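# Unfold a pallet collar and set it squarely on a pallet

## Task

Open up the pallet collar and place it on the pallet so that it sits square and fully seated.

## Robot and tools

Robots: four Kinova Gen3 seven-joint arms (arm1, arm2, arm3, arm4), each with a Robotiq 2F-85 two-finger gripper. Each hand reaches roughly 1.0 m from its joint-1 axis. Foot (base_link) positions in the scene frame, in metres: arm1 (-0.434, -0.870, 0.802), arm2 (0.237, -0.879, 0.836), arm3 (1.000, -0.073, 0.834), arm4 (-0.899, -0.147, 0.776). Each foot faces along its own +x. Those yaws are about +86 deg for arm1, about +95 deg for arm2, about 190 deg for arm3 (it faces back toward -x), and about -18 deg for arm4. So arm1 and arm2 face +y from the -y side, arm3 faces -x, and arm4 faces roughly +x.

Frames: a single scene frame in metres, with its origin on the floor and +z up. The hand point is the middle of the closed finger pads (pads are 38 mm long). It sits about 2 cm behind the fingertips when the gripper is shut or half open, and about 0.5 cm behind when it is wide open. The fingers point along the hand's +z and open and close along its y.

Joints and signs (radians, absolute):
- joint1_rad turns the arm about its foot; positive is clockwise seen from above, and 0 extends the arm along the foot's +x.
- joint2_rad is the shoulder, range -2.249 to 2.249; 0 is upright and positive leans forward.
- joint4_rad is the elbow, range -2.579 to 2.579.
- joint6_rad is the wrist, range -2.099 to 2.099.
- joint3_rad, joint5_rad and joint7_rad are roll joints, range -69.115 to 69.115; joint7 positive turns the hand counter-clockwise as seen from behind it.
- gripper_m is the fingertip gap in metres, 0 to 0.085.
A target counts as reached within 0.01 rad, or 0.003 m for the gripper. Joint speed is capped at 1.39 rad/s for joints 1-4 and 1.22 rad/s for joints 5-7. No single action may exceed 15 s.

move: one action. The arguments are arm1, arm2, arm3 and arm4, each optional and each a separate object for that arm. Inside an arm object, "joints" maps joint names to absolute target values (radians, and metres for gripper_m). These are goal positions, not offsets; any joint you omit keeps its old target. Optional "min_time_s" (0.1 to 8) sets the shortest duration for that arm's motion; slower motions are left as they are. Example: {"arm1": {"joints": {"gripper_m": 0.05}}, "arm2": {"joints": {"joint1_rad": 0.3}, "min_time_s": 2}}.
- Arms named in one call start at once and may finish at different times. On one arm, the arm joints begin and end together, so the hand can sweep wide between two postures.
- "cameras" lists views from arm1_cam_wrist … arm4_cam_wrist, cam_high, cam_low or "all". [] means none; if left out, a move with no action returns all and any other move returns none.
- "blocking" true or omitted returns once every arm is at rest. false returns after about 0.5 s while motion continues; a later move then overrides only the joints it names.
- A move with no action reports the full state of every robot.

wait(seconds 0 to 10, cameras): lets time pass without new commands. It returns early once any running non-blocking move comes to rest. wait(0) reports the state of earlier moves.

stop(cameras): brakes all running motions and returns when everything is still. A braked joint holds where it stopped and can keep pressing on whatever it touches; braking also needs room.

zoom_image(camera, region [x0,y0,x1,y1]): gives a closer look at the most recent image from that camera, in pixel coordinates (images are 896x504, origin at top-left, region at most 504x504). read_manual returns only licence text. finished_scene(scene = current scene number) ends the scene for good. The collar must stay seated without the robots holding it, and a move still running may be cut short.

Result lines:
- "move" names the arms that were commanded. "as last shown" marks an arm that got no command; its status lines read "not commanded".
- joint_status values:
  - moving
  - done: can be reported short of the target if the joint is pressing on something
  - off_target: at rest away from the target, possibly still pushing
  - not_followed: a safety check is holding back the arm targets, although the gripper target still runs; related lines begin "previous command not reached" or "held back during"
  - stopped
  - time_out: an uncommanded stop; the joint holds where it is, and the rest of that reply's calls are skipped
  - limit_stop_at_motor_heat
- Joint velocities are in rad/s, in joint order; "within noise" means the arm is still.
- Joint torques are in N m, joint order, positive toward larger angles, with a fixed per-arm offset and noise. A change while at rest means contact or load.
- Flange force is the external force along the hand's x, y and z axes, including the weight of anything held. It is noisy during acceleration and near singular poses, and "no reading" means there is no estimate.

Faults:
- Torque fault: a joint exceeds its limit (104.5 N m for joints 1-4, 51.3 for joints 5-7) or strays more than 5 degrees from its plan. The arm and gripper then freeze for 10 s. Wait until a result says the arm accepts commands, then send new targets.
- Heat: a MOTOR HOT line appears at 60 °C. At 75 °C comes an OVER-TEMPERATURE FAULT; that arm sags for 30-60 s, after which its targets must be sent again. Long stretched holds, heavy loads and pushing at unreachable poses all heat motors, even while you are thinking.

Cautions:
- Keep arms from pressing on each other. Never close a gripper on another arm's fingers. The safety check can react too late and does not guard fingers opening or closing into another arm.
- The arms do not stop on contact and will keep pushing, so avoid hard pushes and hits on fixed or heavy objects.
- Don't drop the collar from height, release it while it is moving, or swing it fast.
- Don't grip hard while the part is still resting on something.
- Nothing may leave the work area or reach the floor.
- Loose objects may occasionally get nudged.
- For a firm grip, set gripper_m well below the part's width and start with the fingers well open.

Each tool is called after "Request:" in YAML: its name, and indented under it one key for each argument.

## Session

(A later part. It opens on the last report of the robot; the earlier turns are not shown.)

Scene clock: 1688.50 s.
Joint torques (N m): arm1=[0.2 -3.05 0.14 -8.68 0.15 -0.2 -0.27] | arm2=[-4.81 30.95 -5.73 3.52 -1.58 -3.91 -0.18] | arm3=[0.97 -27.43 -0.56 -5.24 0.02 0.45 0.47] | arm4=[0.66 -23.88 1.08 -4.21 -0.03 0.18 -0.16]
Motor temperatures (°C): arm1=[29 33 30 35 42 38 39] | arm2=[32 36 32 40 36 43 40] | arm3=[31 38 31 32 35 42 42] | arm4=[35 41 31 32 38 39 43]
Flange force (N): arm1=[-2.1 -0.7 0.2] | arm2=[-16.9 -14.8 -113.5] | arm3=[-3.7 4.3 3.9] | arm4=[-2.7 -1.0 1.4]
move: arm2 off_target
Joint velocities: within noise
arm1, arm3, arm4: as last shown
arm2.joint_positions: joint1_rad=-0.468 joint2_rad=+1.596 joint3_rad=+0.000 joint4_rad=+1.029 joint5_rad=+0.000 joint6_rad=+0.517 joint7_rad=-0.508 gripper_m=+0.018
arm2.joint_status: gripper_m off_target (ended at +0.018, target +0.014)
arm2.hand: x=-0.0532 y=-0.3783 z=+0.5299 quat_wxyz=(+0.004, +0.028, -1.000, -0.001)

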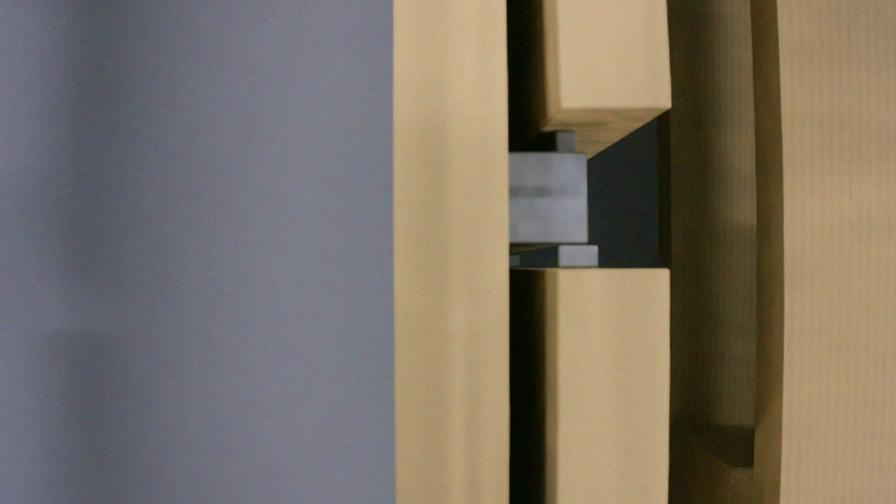

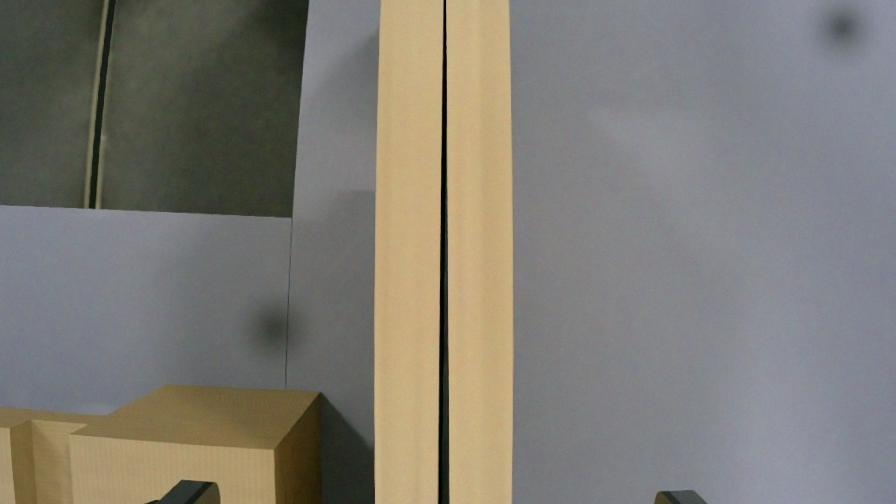

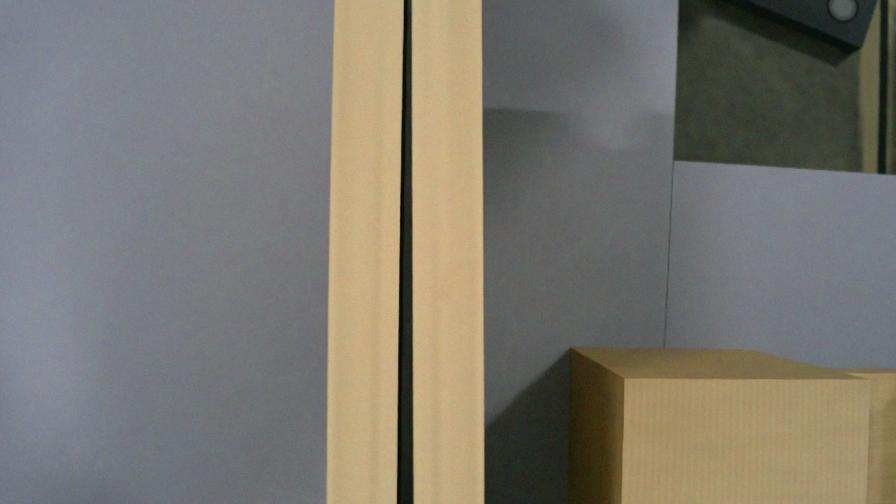

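Request:
move:
  arm2: {"joints":{"joint2_rad":1.586,"joint4_rad":1.0382,"joint6_rad":0.5174},"min_time_s":1}

Request:
move:
  arm2: {"joints":{"joint1_rad":-0.493,"joint2_rad":1.5618,"joint4_rad":1.1377,"joint6_rad":0.4422,"joint7_rad":-0.553},"min_time_s":2}
  cameras: ["arm2_cam_wrist"]

Request:
move:
  arm2: {"joints":{"joint1_rad":-0.518,"joint2_rad":1.5375,"joint4_rad":1.2371,"joint6_rad":0.367,"joint7_rad":-0.603},"min_time_s":2}
  cameras: ["arm2_cam_wrist","arm3_cam_wrist","arm4_cam_wrist"]

Scene clock: 1705.43 s.
Joint torques (N m): arm1=[0.16 -3.02 0.17 -8.66 0.15 -0.09 -0.24] | arm2=[2.9 -8.78 3.18 0.9 0.76 1.97 -0.13] | arm3=[0.96 -27.4 -0.53 -5.23 0.02 0.46 0.47] | arm4=[0.77 -23.92 1.17 -4.18 -0.04 0.19 -0.16]
Motor temperatures (°C): arm1=[29 33 30 35 42 38 39] | arm2=[32 37 32 40 36 43 40] | arm3=[31 38 31 32 34 42 42] | arm4=[35 41 31 32 38 39 43]
Flange force (N): arm1=[-2.2 -0.5 0.5] | arm2=[3.6 -4.0 -24.8] | arm3=[-3.7 4.2 3.9] | arm4=[-2.8 -0.9 1.5]
move: arm2 done
Joint velocities: within noise
arm1.joint_positions: joint1_rad=-0.266 joint2_rad=-0.322 joint3_rad=-0.070 joint4_rad=+1.467 joint5_rad=-0.025 joint6_rad=+1.972 joint7_rad=+1.690 gripper_m=+0.085
arm1.joint_status: not commanded
arm1.hand: x=-0.4586 y=-0.7148 z=+1.3058 quat_wxyz=(-0.007, +0.831, -0.556, -0.015)
arm2.joint_positions: joint1_rad=-0.468 joint2_rad=+1.586 joint3_rad=+0.000 joint4_rad=+1.038 joint5_rad=+0.000 joint6_rad=+0.517 joint7_rad=-0.508 gripper_m=+0.018
arm2.joint_status: all done
arm2.hand: x=-0.0532 y=-0.3783 z=+0.5339 quat_wxyz=(+0.004, +0.028, -1.000, -0.001)
arm3, arm4: as last shown
pictures: none

Scene clock: 1707.73 s.
Joint torques (N m): arm1=[0.15 -2.97 0.19 -8.75 0.17 -0.13 -0.23] | arm2=[-8.07 -1.88 -9.08 -0.33 -2.64 0.08 -0.57] | arm3=[0.98 -27.44 -0.52 -5.25 0.04 0.46 0.45] | arm4=[0.74 -23.92 1.08 -4.17 -0.06 0.15 -0.22]
Motor temperatures (°C): arm1=[29 33 30 35 42 38 39] | arm2=[32 37 32 40 36 43 40] | arm3=[31 38 31 32 34 42 42] | arm4=[35 41 31 32 38 39 43]
Flange force (N): arm1=[-1.9 -0.4 0.7] | arm2=[-17.4 0.5 -44.0] | arm3=[-3.6 4.2 3.9] | arm4=[-2.9 -1.1 1.5]
move: arm2 done
Joint velocities: within noise
arm1, arm3, arm4: as last shown
arm2.joint_positions: joint1_rad=-0.493 joint2_rad=+1.562 joint3_rad=+0.000 joint4_rad=+1.138 joint5_rad=+0.000 joint6_rad=+0.442 joint7_rad=-0.553 gripper_m=+0.018
arm2.joint_status: all done
arm2.hand: x=-0.0539 y=-0.4031 z=+0.5331 quat_wxyz=(+0.004, +0.018, -1.000, -0.001)

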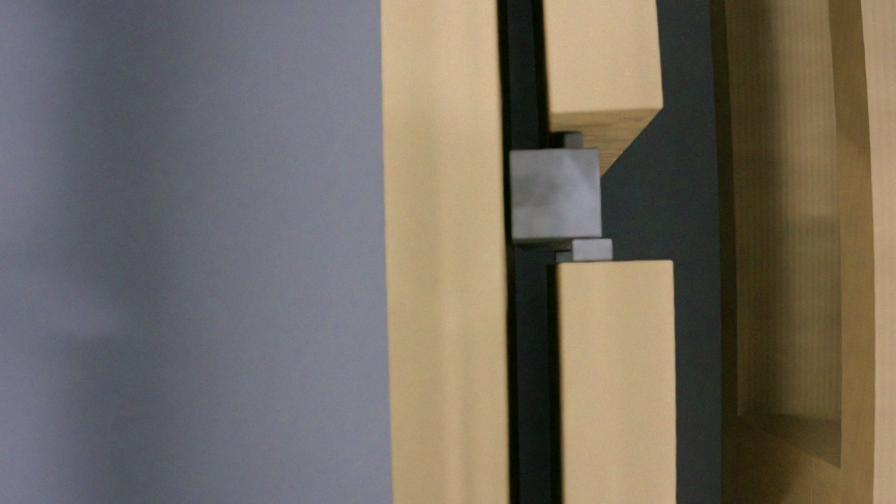

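Scene clock: 1710.03 s.
Joint torques (N m): arm1=[0.18 -3.02 0.18 -8.64 0.12 -0.14 -0.23] | arm2=[-2.33 -23.12 -2.7 -2.71 -1.16 1.62 -0.59] | arm3=[0.99 -27.41 -0.54 -5.24 0.03 0.42 0.46] | arm4=[0.73 -23.89 1.09 -4.2 -0.05 0.13 -0.16]
Motor temperatures (°C): arm1=[29 33 30 35 42 38 39] | arm2=[32 37 32 40 36 43 40] | arm3=[31 38 31 32 34 42 42] | arm4=[35 41 31 32 38 39 43]
Flange force (N): arm1=[-2.2 -0.5 0.2] | arm2=[-6.2 0.1 0.9] | arm3=[-3.7 4.3 3.9] | arm4=[-2.9 -1.0 1.4]
move: arm2 done
Joint velocities: within noise
arm1: as last shown
arm2.joint_positions: joint1_rad=-0.518 joint2_rad=+1.538 joint3_rad=+0.000 joint4_rad=+1.237 joint5_rad=+0.000 joint6_rad=+0.367 joint7_rad=-0.603 gripper_m=+0.018
arm2.joint_status: all done
arm2.hand: x=-0.0532 y=-0.4284 z=+0.5340 quat_wxyz=(+0.004, +0.006, -1.000, -0.001)
arm3.joint_positions: joint1_rad=-0.298 joint2_rad=+1.436 joint3_rad=+0.000 joint4_rad=+0.975 joint5_rad=+0.000 joint6_rad=+0.731 joint7_rad=+1.130 gripper_m=+0.085
arm3.joint_status: not commanded
arm3.hand: x=+0.4300 y=-0.3345 z=+0.6295 quat_wxyz=(+0.001, -1.000, -0.015, +0.000)
arm4.joint_positions: joint1_rad=+0.043 joint2_rad=+1.199 joint3_rad=+0.000 joint4_rad=+1.361 joint5_rad=+0.000 joint6_rad=+0.582 joint7_rad=+1.955 gripper_m=+0.085
arm4.joint_status: not commanded
arm4.hand: x=-0.3797 y=-0.3680 z=+0.6373 quat_wxyz=(+0.005, +0.015, -1.000, +0.006)

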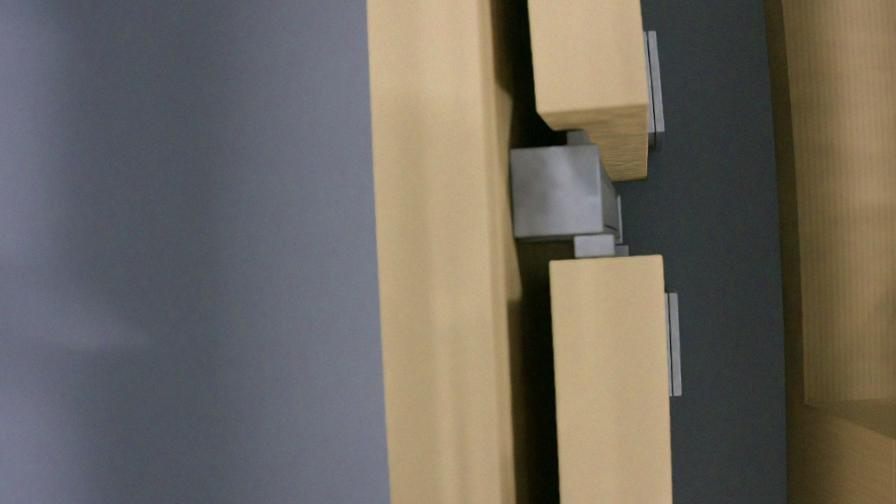

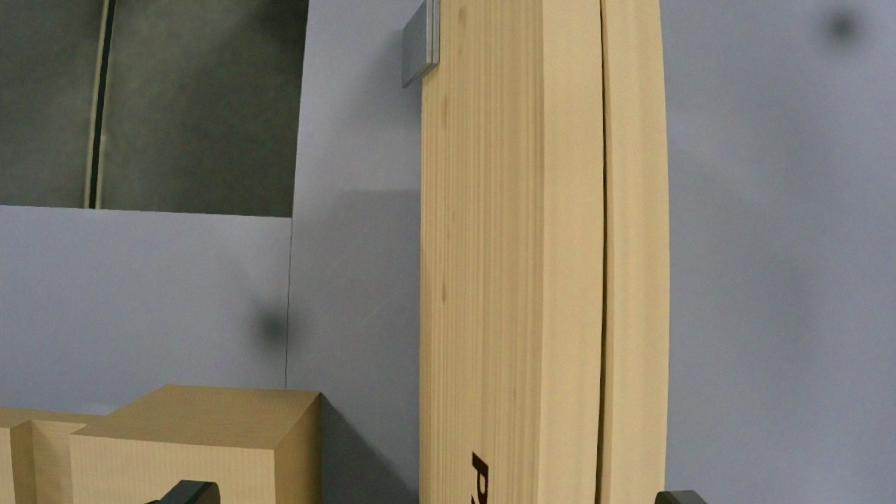

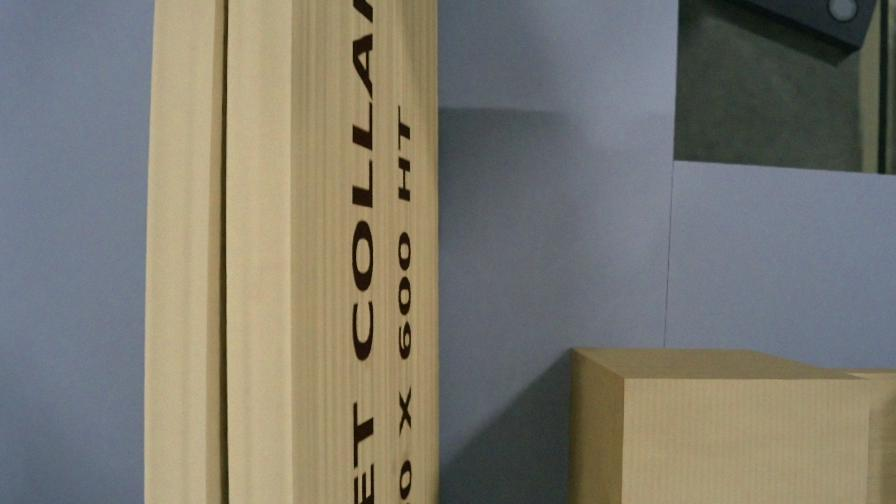

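Request:
move:
  arm2: {"joints":{"joint1_rad":-0.4679,"joint2_rad":1.586,"joint4_rad":1.0382,"joint6_rad":0.5174,"joint7_rad":-0.508},"min_time_s":3}
  cameras: ["arm2_cam_wrist","arm3_cam_wrist","arm4_cam_wrist"]

Scene clock: 1750.47 s.
Joint torques (N m): arm1=[0.21 -3.06 0.21 -8.69 0.16 -0.15 -0.24] | arm2=[4.25 -9.01 5.37 -4.33 1.83 -1.93 0.34] | arm3=[0.97 -27.41 -0.55 -5.24 0.02 0.44 0.47] | arm4=[0.71 -23.97 1.18 -4.22 -0.02 0.14 -0.14]
Motor temperatures (°C): arm1=[29 33 30 35 42 38 39] | arm2=[32 37 31 40 36 42 40] | arm3=[31 39 31 32 34 42 42] | arm4=[35 42 31 32 38 39 43]
Flange force (N): arm1=[-2.2 -0.4 0.4] | arm2=[1.1 -16.0 -36.8] | arm3=[-3.7 4.3 3.9] | arm4=[-2.8 -1.0 1.5]
move: arm2 done
Joint velocities: within noise
arm1, arm3, arm4: as last shown
arm2.joint_positions: joint1_rad=-0.468 joint2_rad=+1.586 joint3_rad=+0.000 joint4_rad=+1.038 joint5_rad=+0.000 joint6_rad=+0.517 joint7_rad=-0.508 gripper_m=+0.018
arm2.joint_status: all done
arm2.hand: x=-0.0532 y=-0.3783 z=+0.5339 quat_wxyz=(+0.004, +0.028, -1.000, -0.001)

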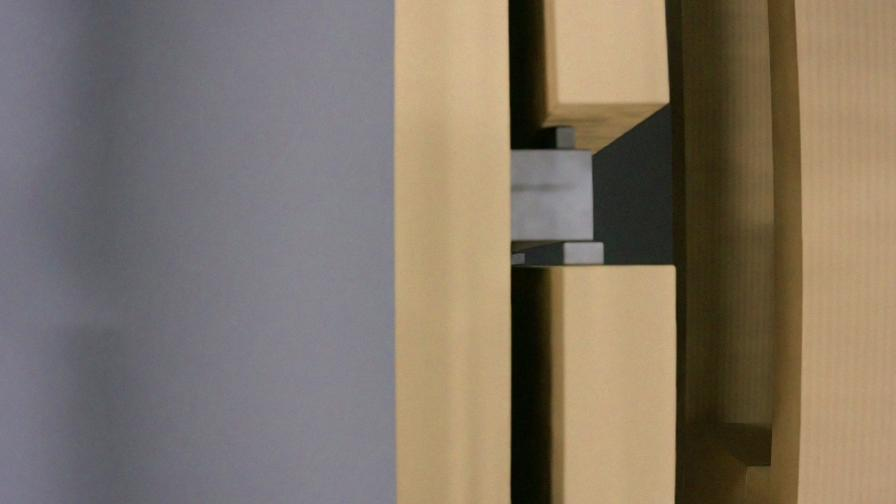

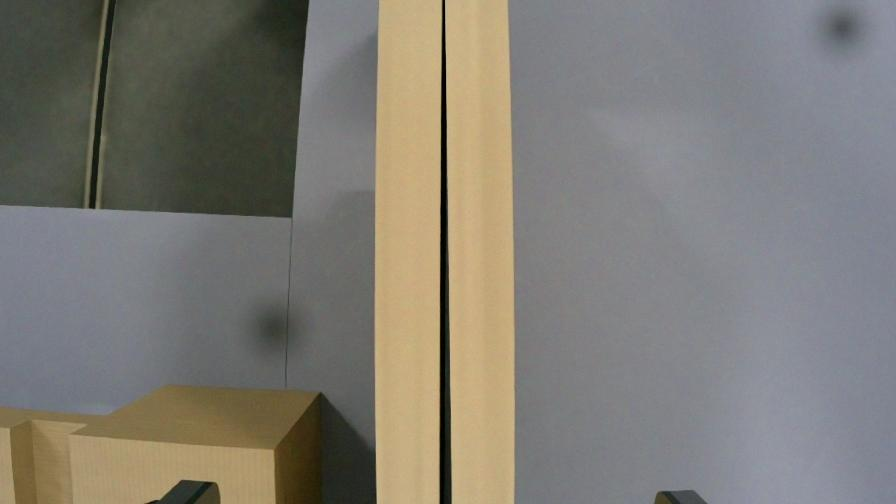

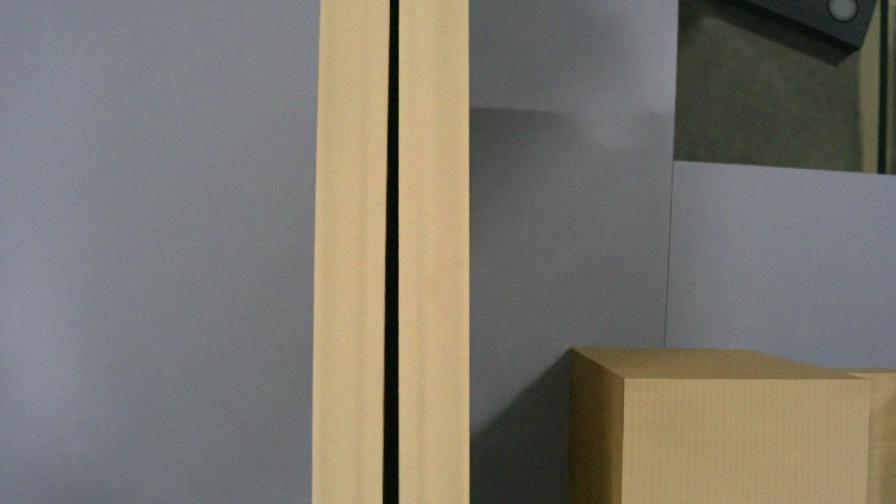

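Request:
move:
  arm3: {"joints":{"joint2_rad":1.7923,"joint4_rad":0.5904,"joint6_rad":0.7589},"min_time_s":2}
  arm4: {"joints":{"joint2_rad":1.5312,"joint4_rad":1.1334,"joint6_rad":0.477},"min_time_s":2}

Request:
move:
  arm2: {"joints":{"joint1_rad":-0.493,"joint2_rad":1.5618,"joint4_rad":1.1377,"joint6_rad":0.4422,"joint7_rad":-0.583},"min_time_s":2.5}
  cameras: ["arm2_cam_wrist","arm3_cam_wrist","arm4_cam_wrist"]

Scene clock: 1766.83 s.
Joint torques (N m): arm1=[0.19 -2.99 0.18 -8.7 0.14 -0.12 -0.23] | arm2=[4.29 -8.98 5.41 -4.38 1.82 -1.93 0.29] | arm3=[0.95 -27.26 -0.53 -5.39 -0.01 0.44 0.45] | arm4=[0.76 -24.45 1.17 -3.32 -0.08 0.16 -0.14]
Motor temperatures (°C): arm1=[29 33 30 35 42 38 39] | arm2=[32 37 31 40 36 42 40] | arm3=[31 39 31 32 34 42 42] | arm4=[34 42 31 32 38 39 43]
Flange force (N): arm1=[-2.0 -0.4 0.6] | arm2=[0.9 -16.3 -37.1] | arm3=[-6.4 5.3 6.5] | arm4=[-3.2 -1.1 2.5]
move: arm3 done; arm4 done
Joint velocities: within noise
arm1, arm2: as last shown
arm2.hand: x=-0.0531 y=-0.3783 z=+0.5339 quat_wxyz=(+0.004, +0.028, -1.000, -0.001)
arm3.joint_positions: joint1_rad=-0.298 joint2_rad=+1.792 joint3_rad=+0.000 joint4_rad=+0.590 joint5_rad=+0.000 joint6_rad=+0.759 joint7_rad=+1.130 gripper_m=+0.085
arm3.joint_status: all done
arm3.hand: x=+0.4301 y=-0.3342 z=+0.4864 quat_wxyz=(+0.001, -1.000, -0.015, +0.000)
arm4.joint_positions: joint1_rad=+0.043 joint2_rad=+1.531 joint3_rad=+0.000 joint4_rad=+1.133 joint5_rad=+0.000 joint6_rad=+0.477 joint7_rad=+1.955 gripper_m=+0.085
arm4.joint_status: all done
arm4.hand: x=-0.3812 y=-0.3699 z=+0.4844 quat_wxyz=(+0.005, +0.015, -1.000, +0.006)
pictures: none

Scene clock: 1769.63 s.
Joint torques (N m): arm1=[0.22 -3.03 0.17 -8.69 0.16 -0.12 -0.28] | arm2=[-8.49 -3.42 -9.06 4.88 -2.4 3.56 -0.32] | arm3=[0.97 -27.27 -0.49 -5.4 0.03 0.46 0.47] | arm4=[-8.74 -25.72 -7.59 -4.85 -1.72 -0.64 0.29]
Motor temperatures (°C): arm1=[29 33 30 35 42 38 39] | arm2=[32 37 31 40 36 42 40] | arm3=[31 39 31 32 34 42 42] | arm4=[34 42 31 32 38 39 43]
Flange force (N): arm1=[-2.1 -0.6 0.5] | arm2=[-10.6 12.9 -28.1] | arm3=[-6.3 5.3 6.5] | arm4=[5.4 -14.8 2.0]
move: arm2 done
Joint velocities: within noise
arm1, arm3, arm4: as last shown
arm2.joint_positions: joint1_rad=-0.493 joint2_rad=+1.562 joint3_rad=+0.000 joint4_rad=+1.138 joint5_rad=+0.000 joint6_rad=+0.442 joint7_rad=-0.583 gripper_m=+0.018
arm2.joint_status: all done
arm2.hand: x=-0.0539 y=-0.4031 z=+0.5331 quat_wxyz=(+0.004, +0.003, -1.000, -0.001)
arm4.hand: x=-0.3812 y=-0.3699 z=+0.4843 quat_wxyz=(+0.005, +0.015, -1.000, +0.006)

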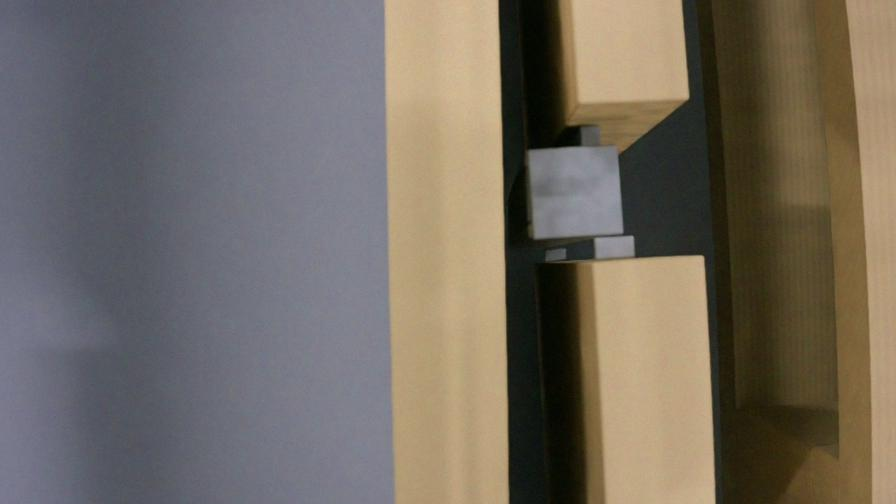

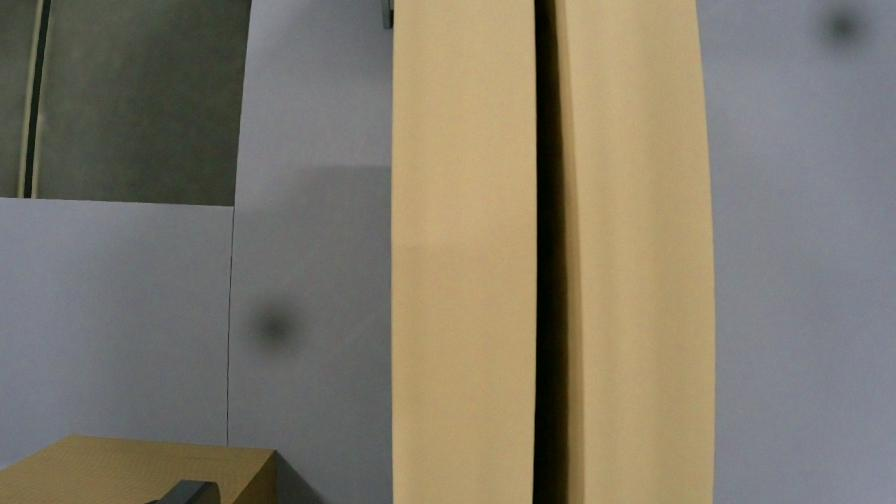

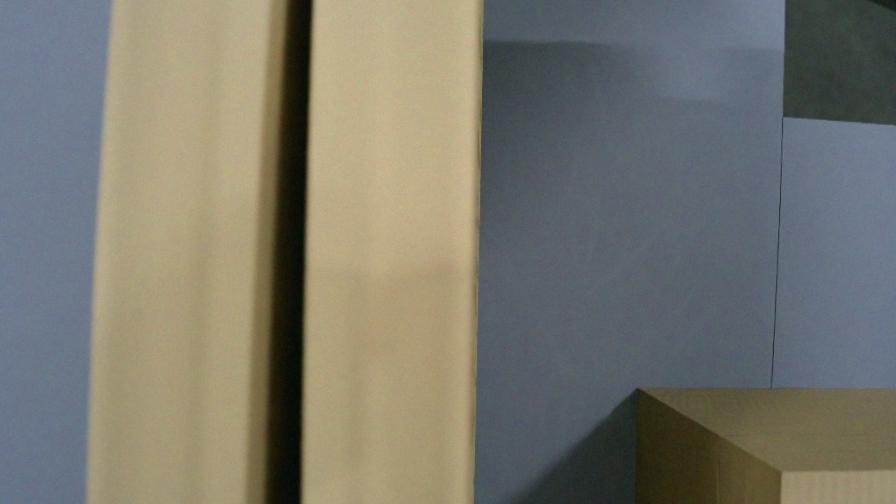

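Request:
move:
  arm2: {"joints":{"gripper_m":0.03}}
  cameras: ["arm2_cam_wrist"]

Scene clock: 1784.63 s.
Joint torques (N m): arm1=[0.21 -2.97 0.21 -8.62 0.15 -0.15 -0.24] | arm2=[-0.77 -24.18 0.24 -4.93 -0.12 0.32 -0.18] | arm3=[1 -27.28 -0.54 -5.4 0.01 0.44 0.46] | arm4=[0.75 -24.45 1.16 -3.33 -0.09 0.14 -0.18]
Motor temperatures (°C): arm1=[29 33 30 35 42 38 39] | arm2=[32 36 31 39 36 42 40] | arm3=[31 38 31 32 34 42 42] | arm4=[34 42 31 32 38 39 43]
Flange force (N): arm1=[-2.1 -0.4 0.2] | arm2=[-4.3 -4.2 -1.9] | arm3=[-6.4 5.4 6.6] | arm4=[-3.2 -1.2 2.4]
move: arm2 done
Joint velocities: within noise
arm1, arm3, arm4: as last shown
arm2.joint_positions: joint1_rad=-0.493 joint2_rad=+1.562 joint3_rad=+0.000 joint4_rad=+1.138 joint5_rad=+0.000 joint6_rad=+0.442 joint7_rad=-0.583 gripper_m=+0.030
arm2.joint_status: all done
arm2.hand: x=-0.0539 y=-0.4032 z=+0.5330 quat_wxyz=(+0.004, +0.003, -1.000, -0.001)
arm4.hand: x=-0.3812 y=-0.3699 z=+0.4844 quat_wxyz=(+0.005, +0.015, -1.000, +0.006)

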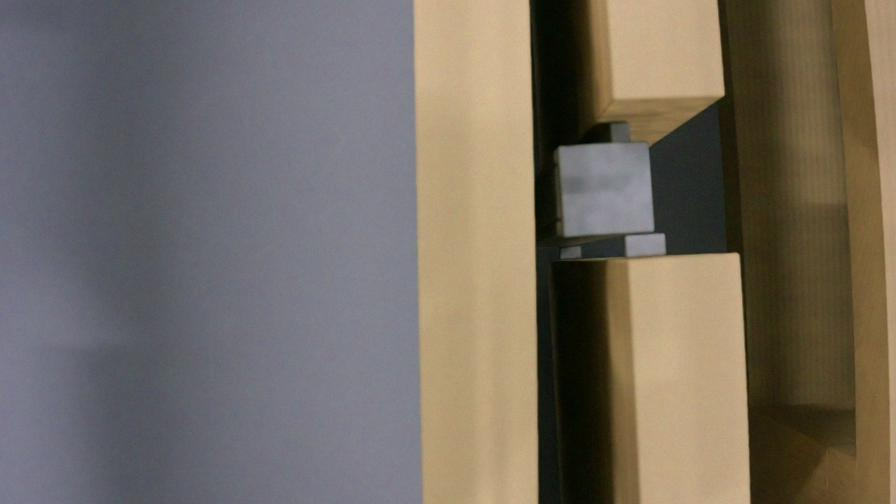

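Request:
move:
  arm2: {"joints":{"joint2_rad":1.4641,"joint4_rad":1.2291,"joint6_rad":0.4484},"min_time_s":1.5}

Request:
move:
  arm2: {"joints":{"joint1_rad":-0.3442,"joint2_rad":1.4523,"joint4_rad":1.2793,"joint6_rad":0.41,"joint7_rad":-0.3984,"gripper_m":0},"min_time_s":1.5}
  cameras: ["arm2_cam_wrist","arm3_cam_wrist","arm4_cam_wrist"]

Request:
zoom_image:
  camera: "arm2_cam_wrist"
  region: [350, 392, 550, 504]

Scene clock: 1809.63 s.
Joint torques (N m): arm1=[0.19 -3.06 0.24 -8.72 0.14 -0.08 -0.23] | arm2=[-0.51 -24.52 0.45 -5.96 -0.09 -0.17 -0.17] | arm3=[0.97 -27.27 -0.52 -5.39 0.02 0.44 0.46] | arm4=[0.74 -24.36 1.24 -3.41 -0.06 0.11 -0.16]
Motor temperatures (°C): arm1=[29 33 30 35 42 38 39] | arm2=[32 37 31 39 36 42 40] | arm3=[31 37 31 32 34 42 42] | arm4=[34 42 31 32 38 39 43]
Flange force (N): arm1=[-2.3 -0.3 0.7] | arm2=[-4.9 -6.2 -2.5] | arm3=[-6.4 5.4 6.6] | arm4=[-2.9 -1.0 2.0]
move: arm2 done
Joint velocities: within noise
arm1, arm3, arm4: as last shown
arm2.joint_positions: joint1_rad=-0.493 joint2_rad=+1.464 joint3_rad=+0.000 joint4_rad=+1.229 joint5_rad=+0.000 joint6_rad=+0.448 joint7_rad=-0.583 gripper_m=+0.030
arm2.joint_status: all done
arm2.hand: x=-0.0533 y=-0.4037 z=+0.5750 quat_wxyz=(+0.004, +0.003, -1.000, -0.001)
pictures: none

Scene clock: 1811.43 s.
Joint torques (N m): arm1=[0.14 -3.03 0.18 -8.66 0.13 -0.16 -0.25] | arm2=[-0.44 -24.2 0.41 -5.59 -0.09 -0.17 -0.2] | arm3=[1 -27.29 -0.58 -5.42 0.02 0.47 0.49] | arm4=[0.71 -24.45 1.09 -3.32 -0.06 0.1 -0.18]
Motor temperatures (°C): arm1=[29 33 30 35 42 38 39] | arm2=[32 37 31 39 36 42 40] | arm3=[31 37 31 32 34 42 42] | arm4=[34 42 31 32 38 39 43]
Flange force (N): arm1=[-2.1 -0.6 0.3] | arm2=[-3.4 -6.6 -2.3] | arm3=[-6.1 5.3 6.5] | arm4=[-3.4 -1.3 2.4]
move: arm2 done
Joint velocities: within noise
arm1.joint_positions: joint1_rad=-0.266 joint2_rad=-0.322 joint3_rad=-0.070 joint4_rad=+1.467 joint5_rad=-0.025 joint6_rad=+1.972 joint7_rad=+1.690 gripper_m=+0.085
arm1.joint_status: not commanded
arm1.hand: x=-0.4586 y=-0.7148 z=+1.3058 quat_wxyz=(-0.007, +0.831, -0.556, -0.015)
arm2.joint_positions: joint1_rad=-0.344 joint2_rad=+1.452 joint3_rad=+0.000 joint4_rad=+1.279 joint5_rad=+0.000 joint6_rad=+0.410 joint7_rad=-0.398 gripper_m=+0.000
arm2.joint_status: all done
arm2.hand: x=+0.0252 y=-0.3767 z=+0.5743 quat_wxyz=(+0.004, +0.021, -1.000, -0.001)
arm3, arm4: as last shown

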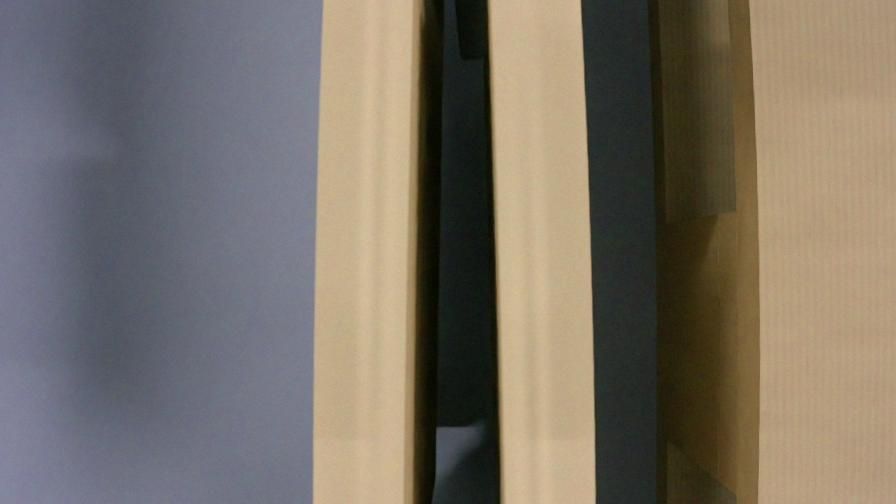

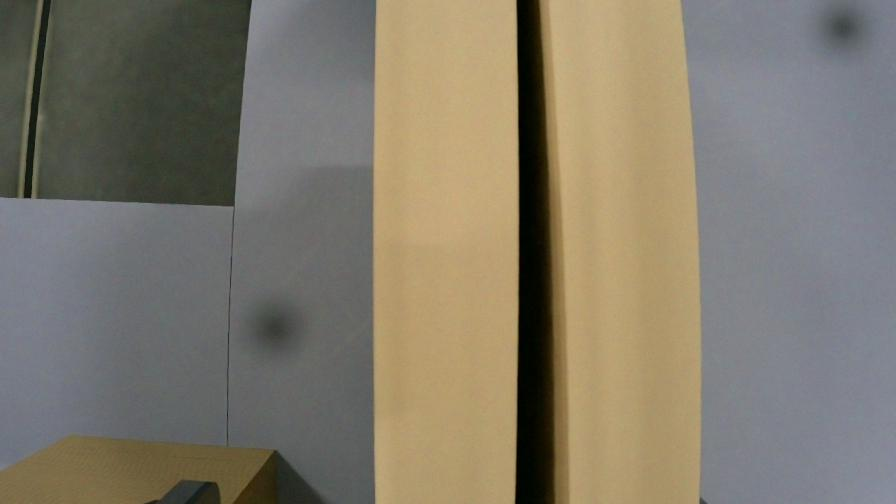

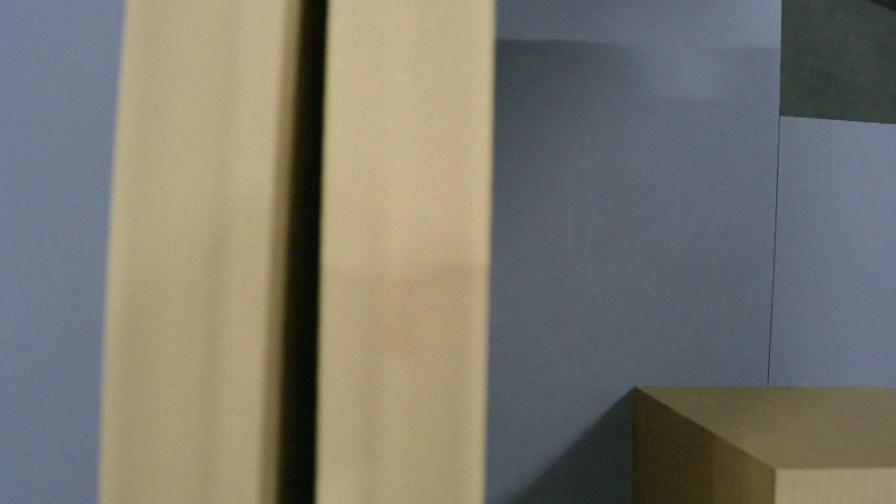

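Scaled by 2.520 from the camera's image (finer frame: 1280x720).

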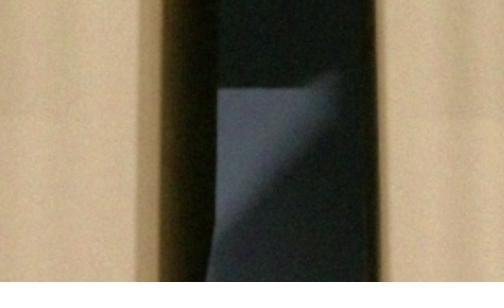

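Request:
move:
  arm2: {"joints":{"joint2_rad":1.5647,"joint4_rad":1.1896,"joint6_rad":0.3873},"min_time_s":2}
  cameras: ["arm2_cam_wrist"]

Scene clock: 1820.70 s.
Joint torques (N m): arm1=[0.2 -3.04 0.2 -8.61 0.14 -0.1 -0.24] | arm2=[-18.64 49.8 -21.36 13.54 -4.35 0.48 -0.47] | arm3=[0.99 -27.28 -0.6 -5.41 0.03 0.48 0.47] | arm4=[0.69 -24.34 1.22 -3.34 -0.05 0.16 -0.2]
Motor temperatures (°C): arm1=[29 33 30 35 42 38 39] | arm2=[31 37 31 39 35 42 40] | arm3=[31 37 31 32 34 42 42] | arm4=[34 42 31 32 38 39 43]
Flange force (N): arm1=[-2.3 -0.4 0.2] | arm2=[-31.8 15.5 -134.0] | arm3=[-6.1 5.3 6.5] | arm4=[-2.9 -1.2 2.2]
move: arm2 done
Joint velocities: within noise
arm1, arm3, arm4: as last shown
arm2.joint_positions: joint1_rad=-0.344 joint2_rad=+1.561 joint3_rad=+0.000 joint4_rad=+1.190 joint5_rad=+0.000 joint6_rad=+0.387 joint7_rad=-0.398 gripper_m=+0.000
arm2.joint_status: all done
arm2.hand: x=+0.0256 y=-0.3778 z=+0.5263 quat_wxyz=(+0.005, +0.021, -1.000, -0.003)

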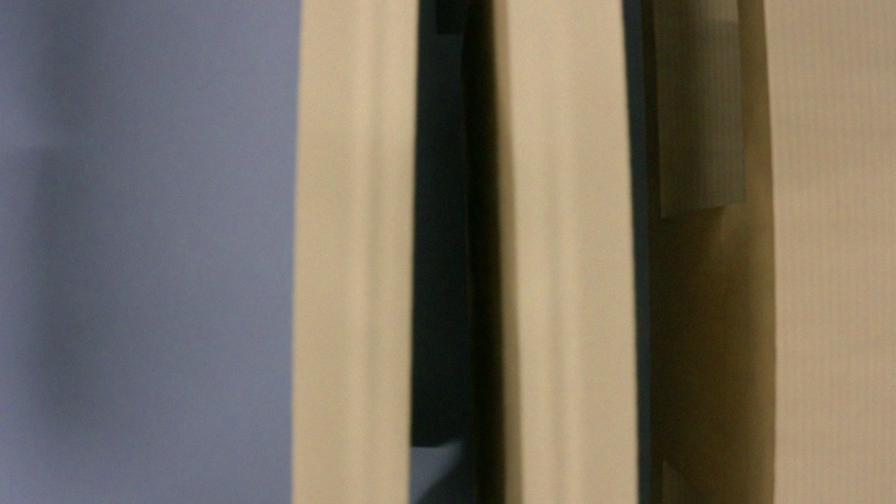

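Request:
move:
  arm2: {"joints":{"joint2_rad":1.5478,"joint4_rad":1.2031,"joint6_rad":0.3907},"min_time_s":0.8}

Request:
move:
  arm2: {"joints":{"gripper_m":0.04}}
  cameras: ["arm2_cam_wrist","arm3_cam_wrist","arm4_cam_wrist"]

Scene clock: 1830.20 s.
Joint torques (N m): arm1=[0.17 -2.98 0.16 -8.75 0.13 -0.16 -0.23] | arm2=[-6.69 6.31 -7.11 1.85 -1.53 -0.29 -0.28] | arm3=[0.99 -27.25 -0.53 -5.39 0.02 0.47 0.46] | arm4=[0.73 -24.4 1.19 -3.42 -0.04 0.13 -0.17]
Motor temperatures (°C): arm1=[29 33 30 35 42 38 39] | arm2=[32 39 31 39 36 42 40] | arm3=[31 37 31 32 34 42 42] | arm4=[34 42 31 32 38 39 43]
Flange force (N): arm1=[-1.9 -0.5 0.6] | arm2=[-13.4 0.4 -58.3] | arm3=[-6.2 5.3 6.5] | arm4=[-2.8 -1.0 2.1]
move: arm2 done
Joint velocities: within noise
arm1, arm3, arm4: as last shown
arm2.joint_positions: joint1_rad=-0.344 joint2_rad=+1.548 joint3_rad=+0.000 joint4_rad=+1.203 joint5_rad=+0.000 joint6_rad=+0.391 joint7_rad=-0.398 gripper_m=+0.000
arm2.joint_status: all done
arm2.hand: x=+0.0260 y=-0.3792 z=+0.5318 quat_wxyz=(+0.004, +0.021, -1.000, -0.001)
pictures: none

Scene clock: 1831.07 s.
Joint torques (N m): arm1=[0.19 -3 0.15 -8.66 0.13 -0.09 -0.23] | arm2=[-6.75 -0.22 -7.15 13.79 -1.38 8.42 0.02] | arm3=[7.3 -25.65 3.62 -3.59 1.67 1.64 0.36] | arm4=[-8.54 -23.16 -7.66 -1.32 -1.95 1.34 0.02]
Motor temperatures (°C): arm1=[29 33 30 35 42 38 39] | arm2=[32 39 31 39 36 42 40] | arm3=[31 37 31 32 34 42 42] | arm4=[34 42 31 32 38 39 43]
Flange force (N): arm1=[-2.1 -0.6 0.5] | arm2=[-3.0 27.4 -15.0] | arm3=[-5.8 15.9 7.9] | arm4=[-0.6 -17.7 4.0]
move: arm2 done
Joint velocities: within noise
arm1, arm3, arm4: as last shown
arm2.joint_positions: joint1_rad=-0.344 joint2_rad=+1.548 joint3_rad=+0.000 joint4_rad=+1.203 joint5_rad=+0.000 joint6_rad=+0.391 joint7_rad=-0.398 gripper_m=+0.039
arm2.joint_status: all done
arm2.hand: x=+0.0261 y=-0.3790 z=+0.5318 quat_wxyz=(+0.004, +0.021, -1.000, -0.001)
arm3.hand: x=+0.4301 y=-0.3343 z=+0.4864 quat_wxyz=(+0.001, -1.000, -0.015, +0.000)

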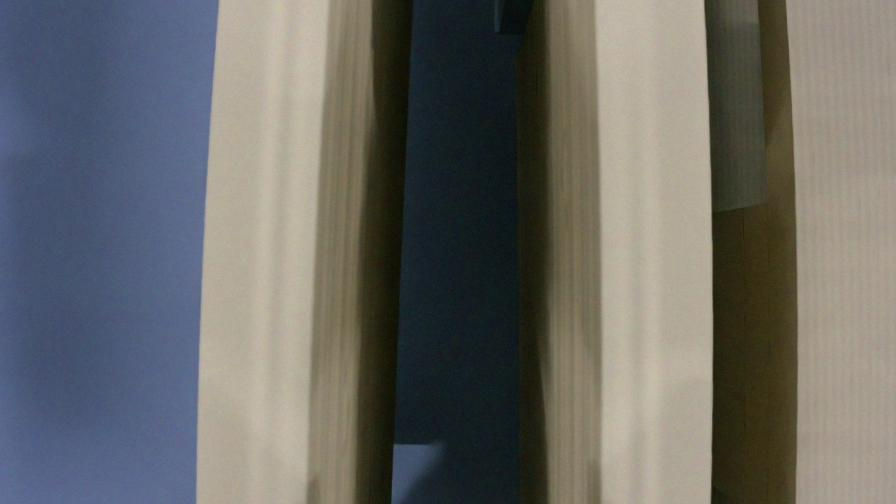

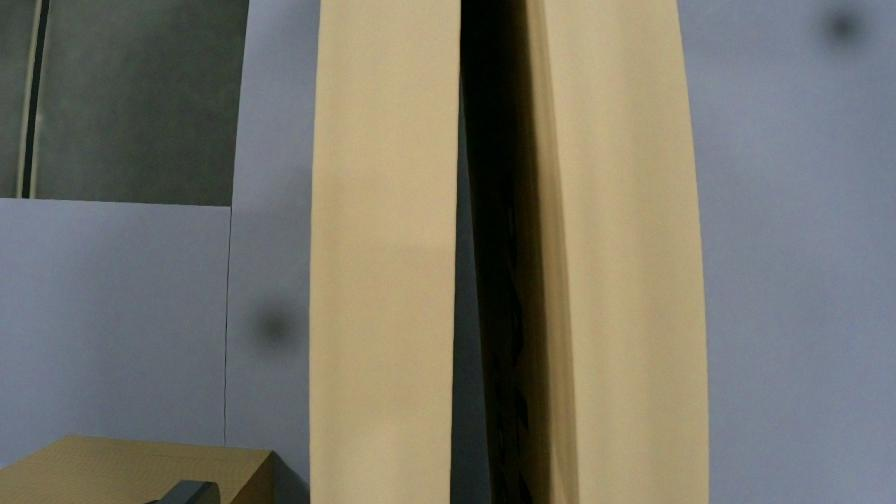

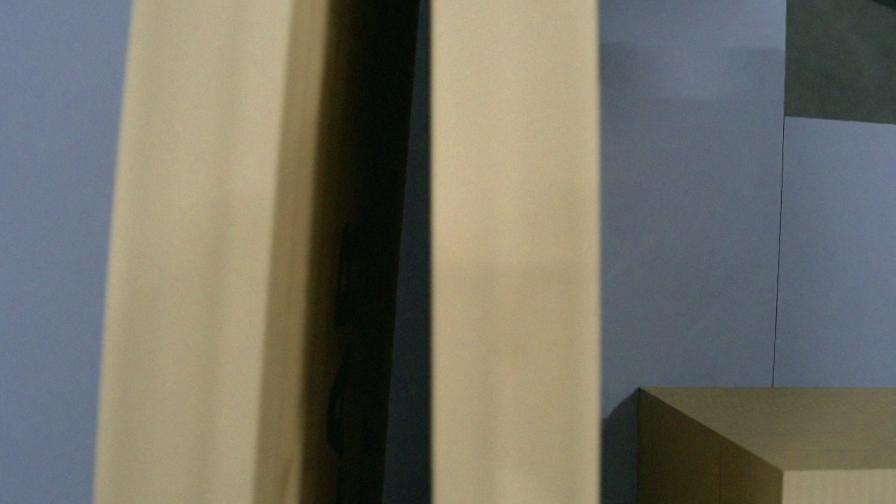

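Request:
move:
  arm3: {"joints":{"joint2_rad":1.4359,"joint4_rad":0.9746,"joint6_rad":0.7311},"min_time_s":2}
  arm4: {"joints":{"joint2_rad":1.1987,"joint4_rad":1.3608,"joint6_rad":0.5821},"min_time_s":2}

Request:
move:
  arm2: {"joints":{"joint2_rad":1.573,"joint4_rad":1.1843,"joint6_rad":0.3859,"gripper_m":0.085},"min_time_s":1.5}
  cameras: ["arm2_cam_wrist","arm3_cam_wrist","arm4_cam_wrist","cam_high"]

Scene clock: 1855.03 s.
Joint torques (N m): arm1=[0.24 -3 0.22 -8.7 0.17 -0.11 -0.2] | arm2=[-2.39 -0.39 -1.76 1.53 -0.25 0.27 -0.09] | arm3=[0.98 -27.42 -0.55 -5.21 0.02 0.45 0.48] | arm4=[0.71 -23.91 1.2 -4.23 -0.01 0.19 -0.12]
Motor temperatures (°C): arm1=[29 33 30 35 42 38 39] | arm2=[32 38 31 40 36 42 40] | arm3=[31 37 31 32 34 42 42] | arm4=[34 42 31 32 38 39 43]
Flange force (N): arm1=[-2.1 -0.2 0.6] | arm2=[-4.6 0.2 -43.2] | arm3=[-3.8 4.4 4.0] | arm4=[-2.6 -0.9 1.5]
move: arm3 done; arm4 done
Joint velocities: within noise
arm1, arm2: as last shown
arm2.hand: x=+0.0260 y=-0.3791 z=+0.5319 quat_wxyz=(+0.004, +0.021, -1.000, -0.001)
arm3.joint_positions: joint1_rad=-0.298 joint2_rad=+1.436 joint3_rad=+0.000 joint4_rad=+0.975 joint5_rad=+0.000 joint6_rad=+0.731 joint7_rad=+1.130 gripper_m=+0.085
arm3.joint_status: all done
arm3.hand: x=+0.4300 y=-0.3345 z=+0.6295 quat_wxyz=(+0.001, -1.000, -0.015, +0.000)
arm4.joint_positions: joint1_rad=+0.043 joint2_rad=+1.199 joint3_rad=+0.000 joint4_rad=+1.361 joint5_rad=+0.000 joint6_rad=+0.582 joint7_rad=+1.955 gripper_m=+0.085
arm4.joint_status: all done
arm4.hand: x=-0.3797 y=-0.3680 z=+0.6373 quat_wxyz=(+0.005, +0.015, -1.000, +0.006)
pictures: none

Scene clock: 1856.83 s.
Joint torques (N m): arm1=[0.18 -2.98 0.15 -8.63 0.13 -0.15 -0.2] | arm2=[-9.05 34.83 -11.27 3.25 -1.7 -1 0.74] | arm3=[0.97 -27.42 -0.53 -5.25 0.02 0.45 0.44] | arm4=[0.64 -23.9 1.1 -4.2 -0.08 0.17 -0.2]
Motor temperatures (°C): arm1=[29 33 30 35 42 38 39] | arm2=[32 38 31 40 36 42 40] | arm3=[31 37 31 32 34 42 42] | arm4=[34 42 31 32 38 39 43]
Flange force (N): arm1=[-2.1 -0.5 0.2] | arm2=[-22.3 -16.4 -122.9] | arm3=[-3.6 4.2 3.9] | arm4=[-2.7 -1.2 1.4]
move: arm2 done
Joint velocities: within noise
arm1, arm3, arm4: as last shown
arm2.joint_positions: joint1_rad=-0.344 joint2_rad=+1.572 joint3_rad=+0.000 joint4_rad=+1.184 joint5_rad=+0.000 joint6_rad=+0.386 joint7_rad=-0.398 gripper_m=+0.085
arm2.joint_status: all done
arm2.hand: x=+0.0268 y=-0.3806 z=+0.5209 quat_wxyz=(+0.004, +0.021, -1.000, -0.001)

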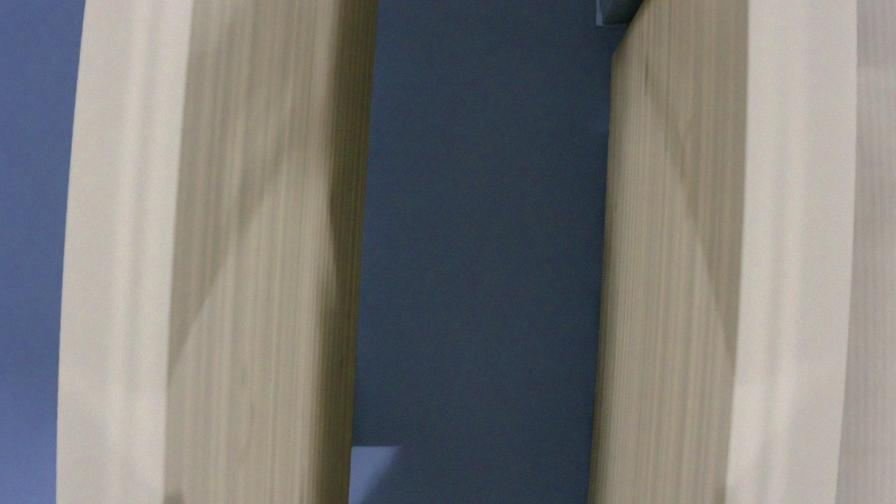

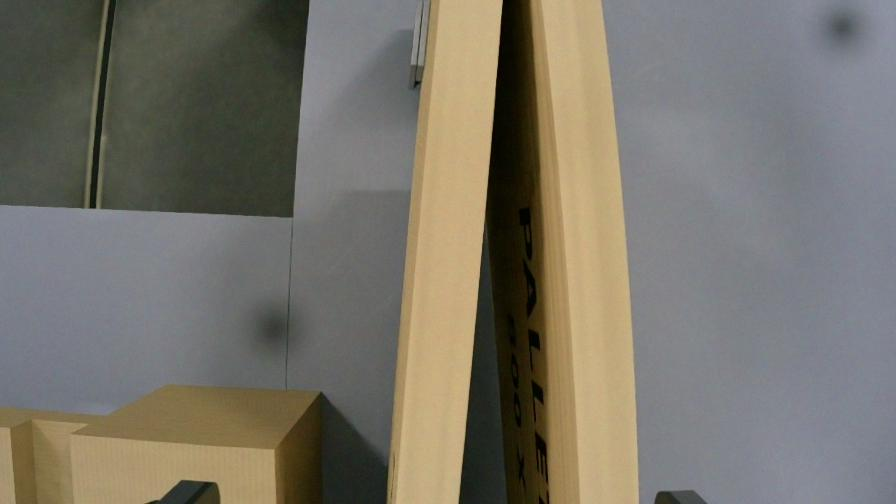

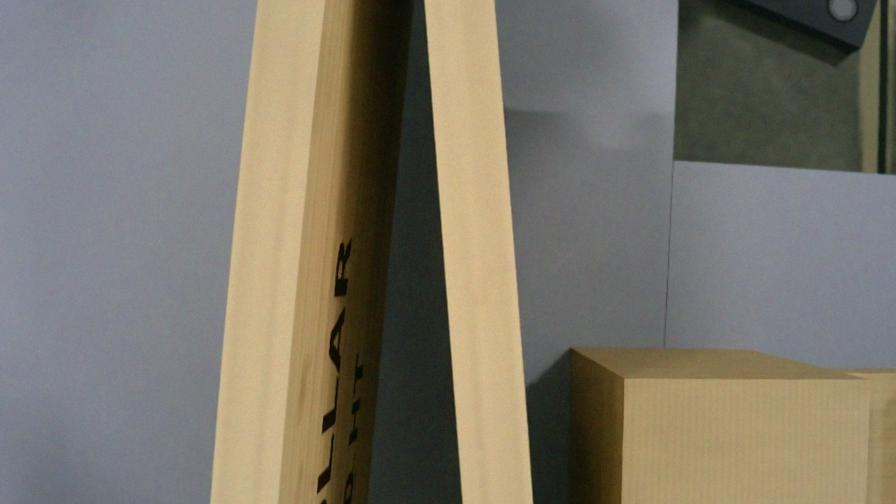

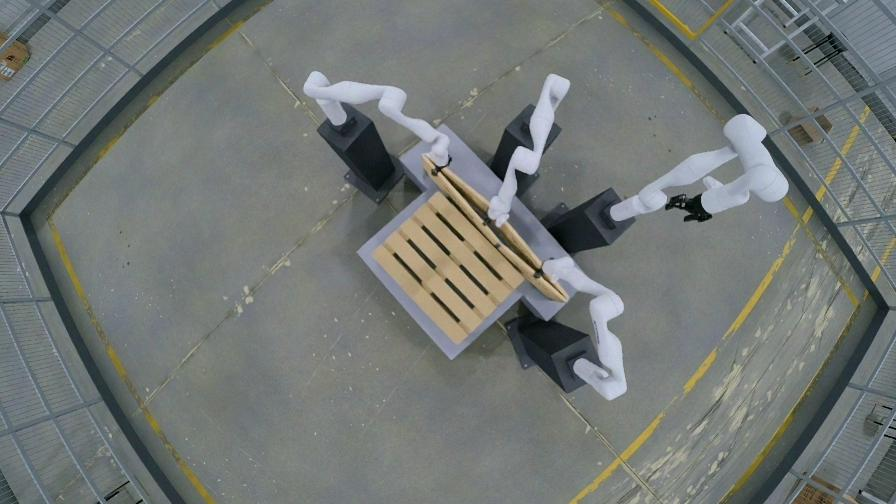

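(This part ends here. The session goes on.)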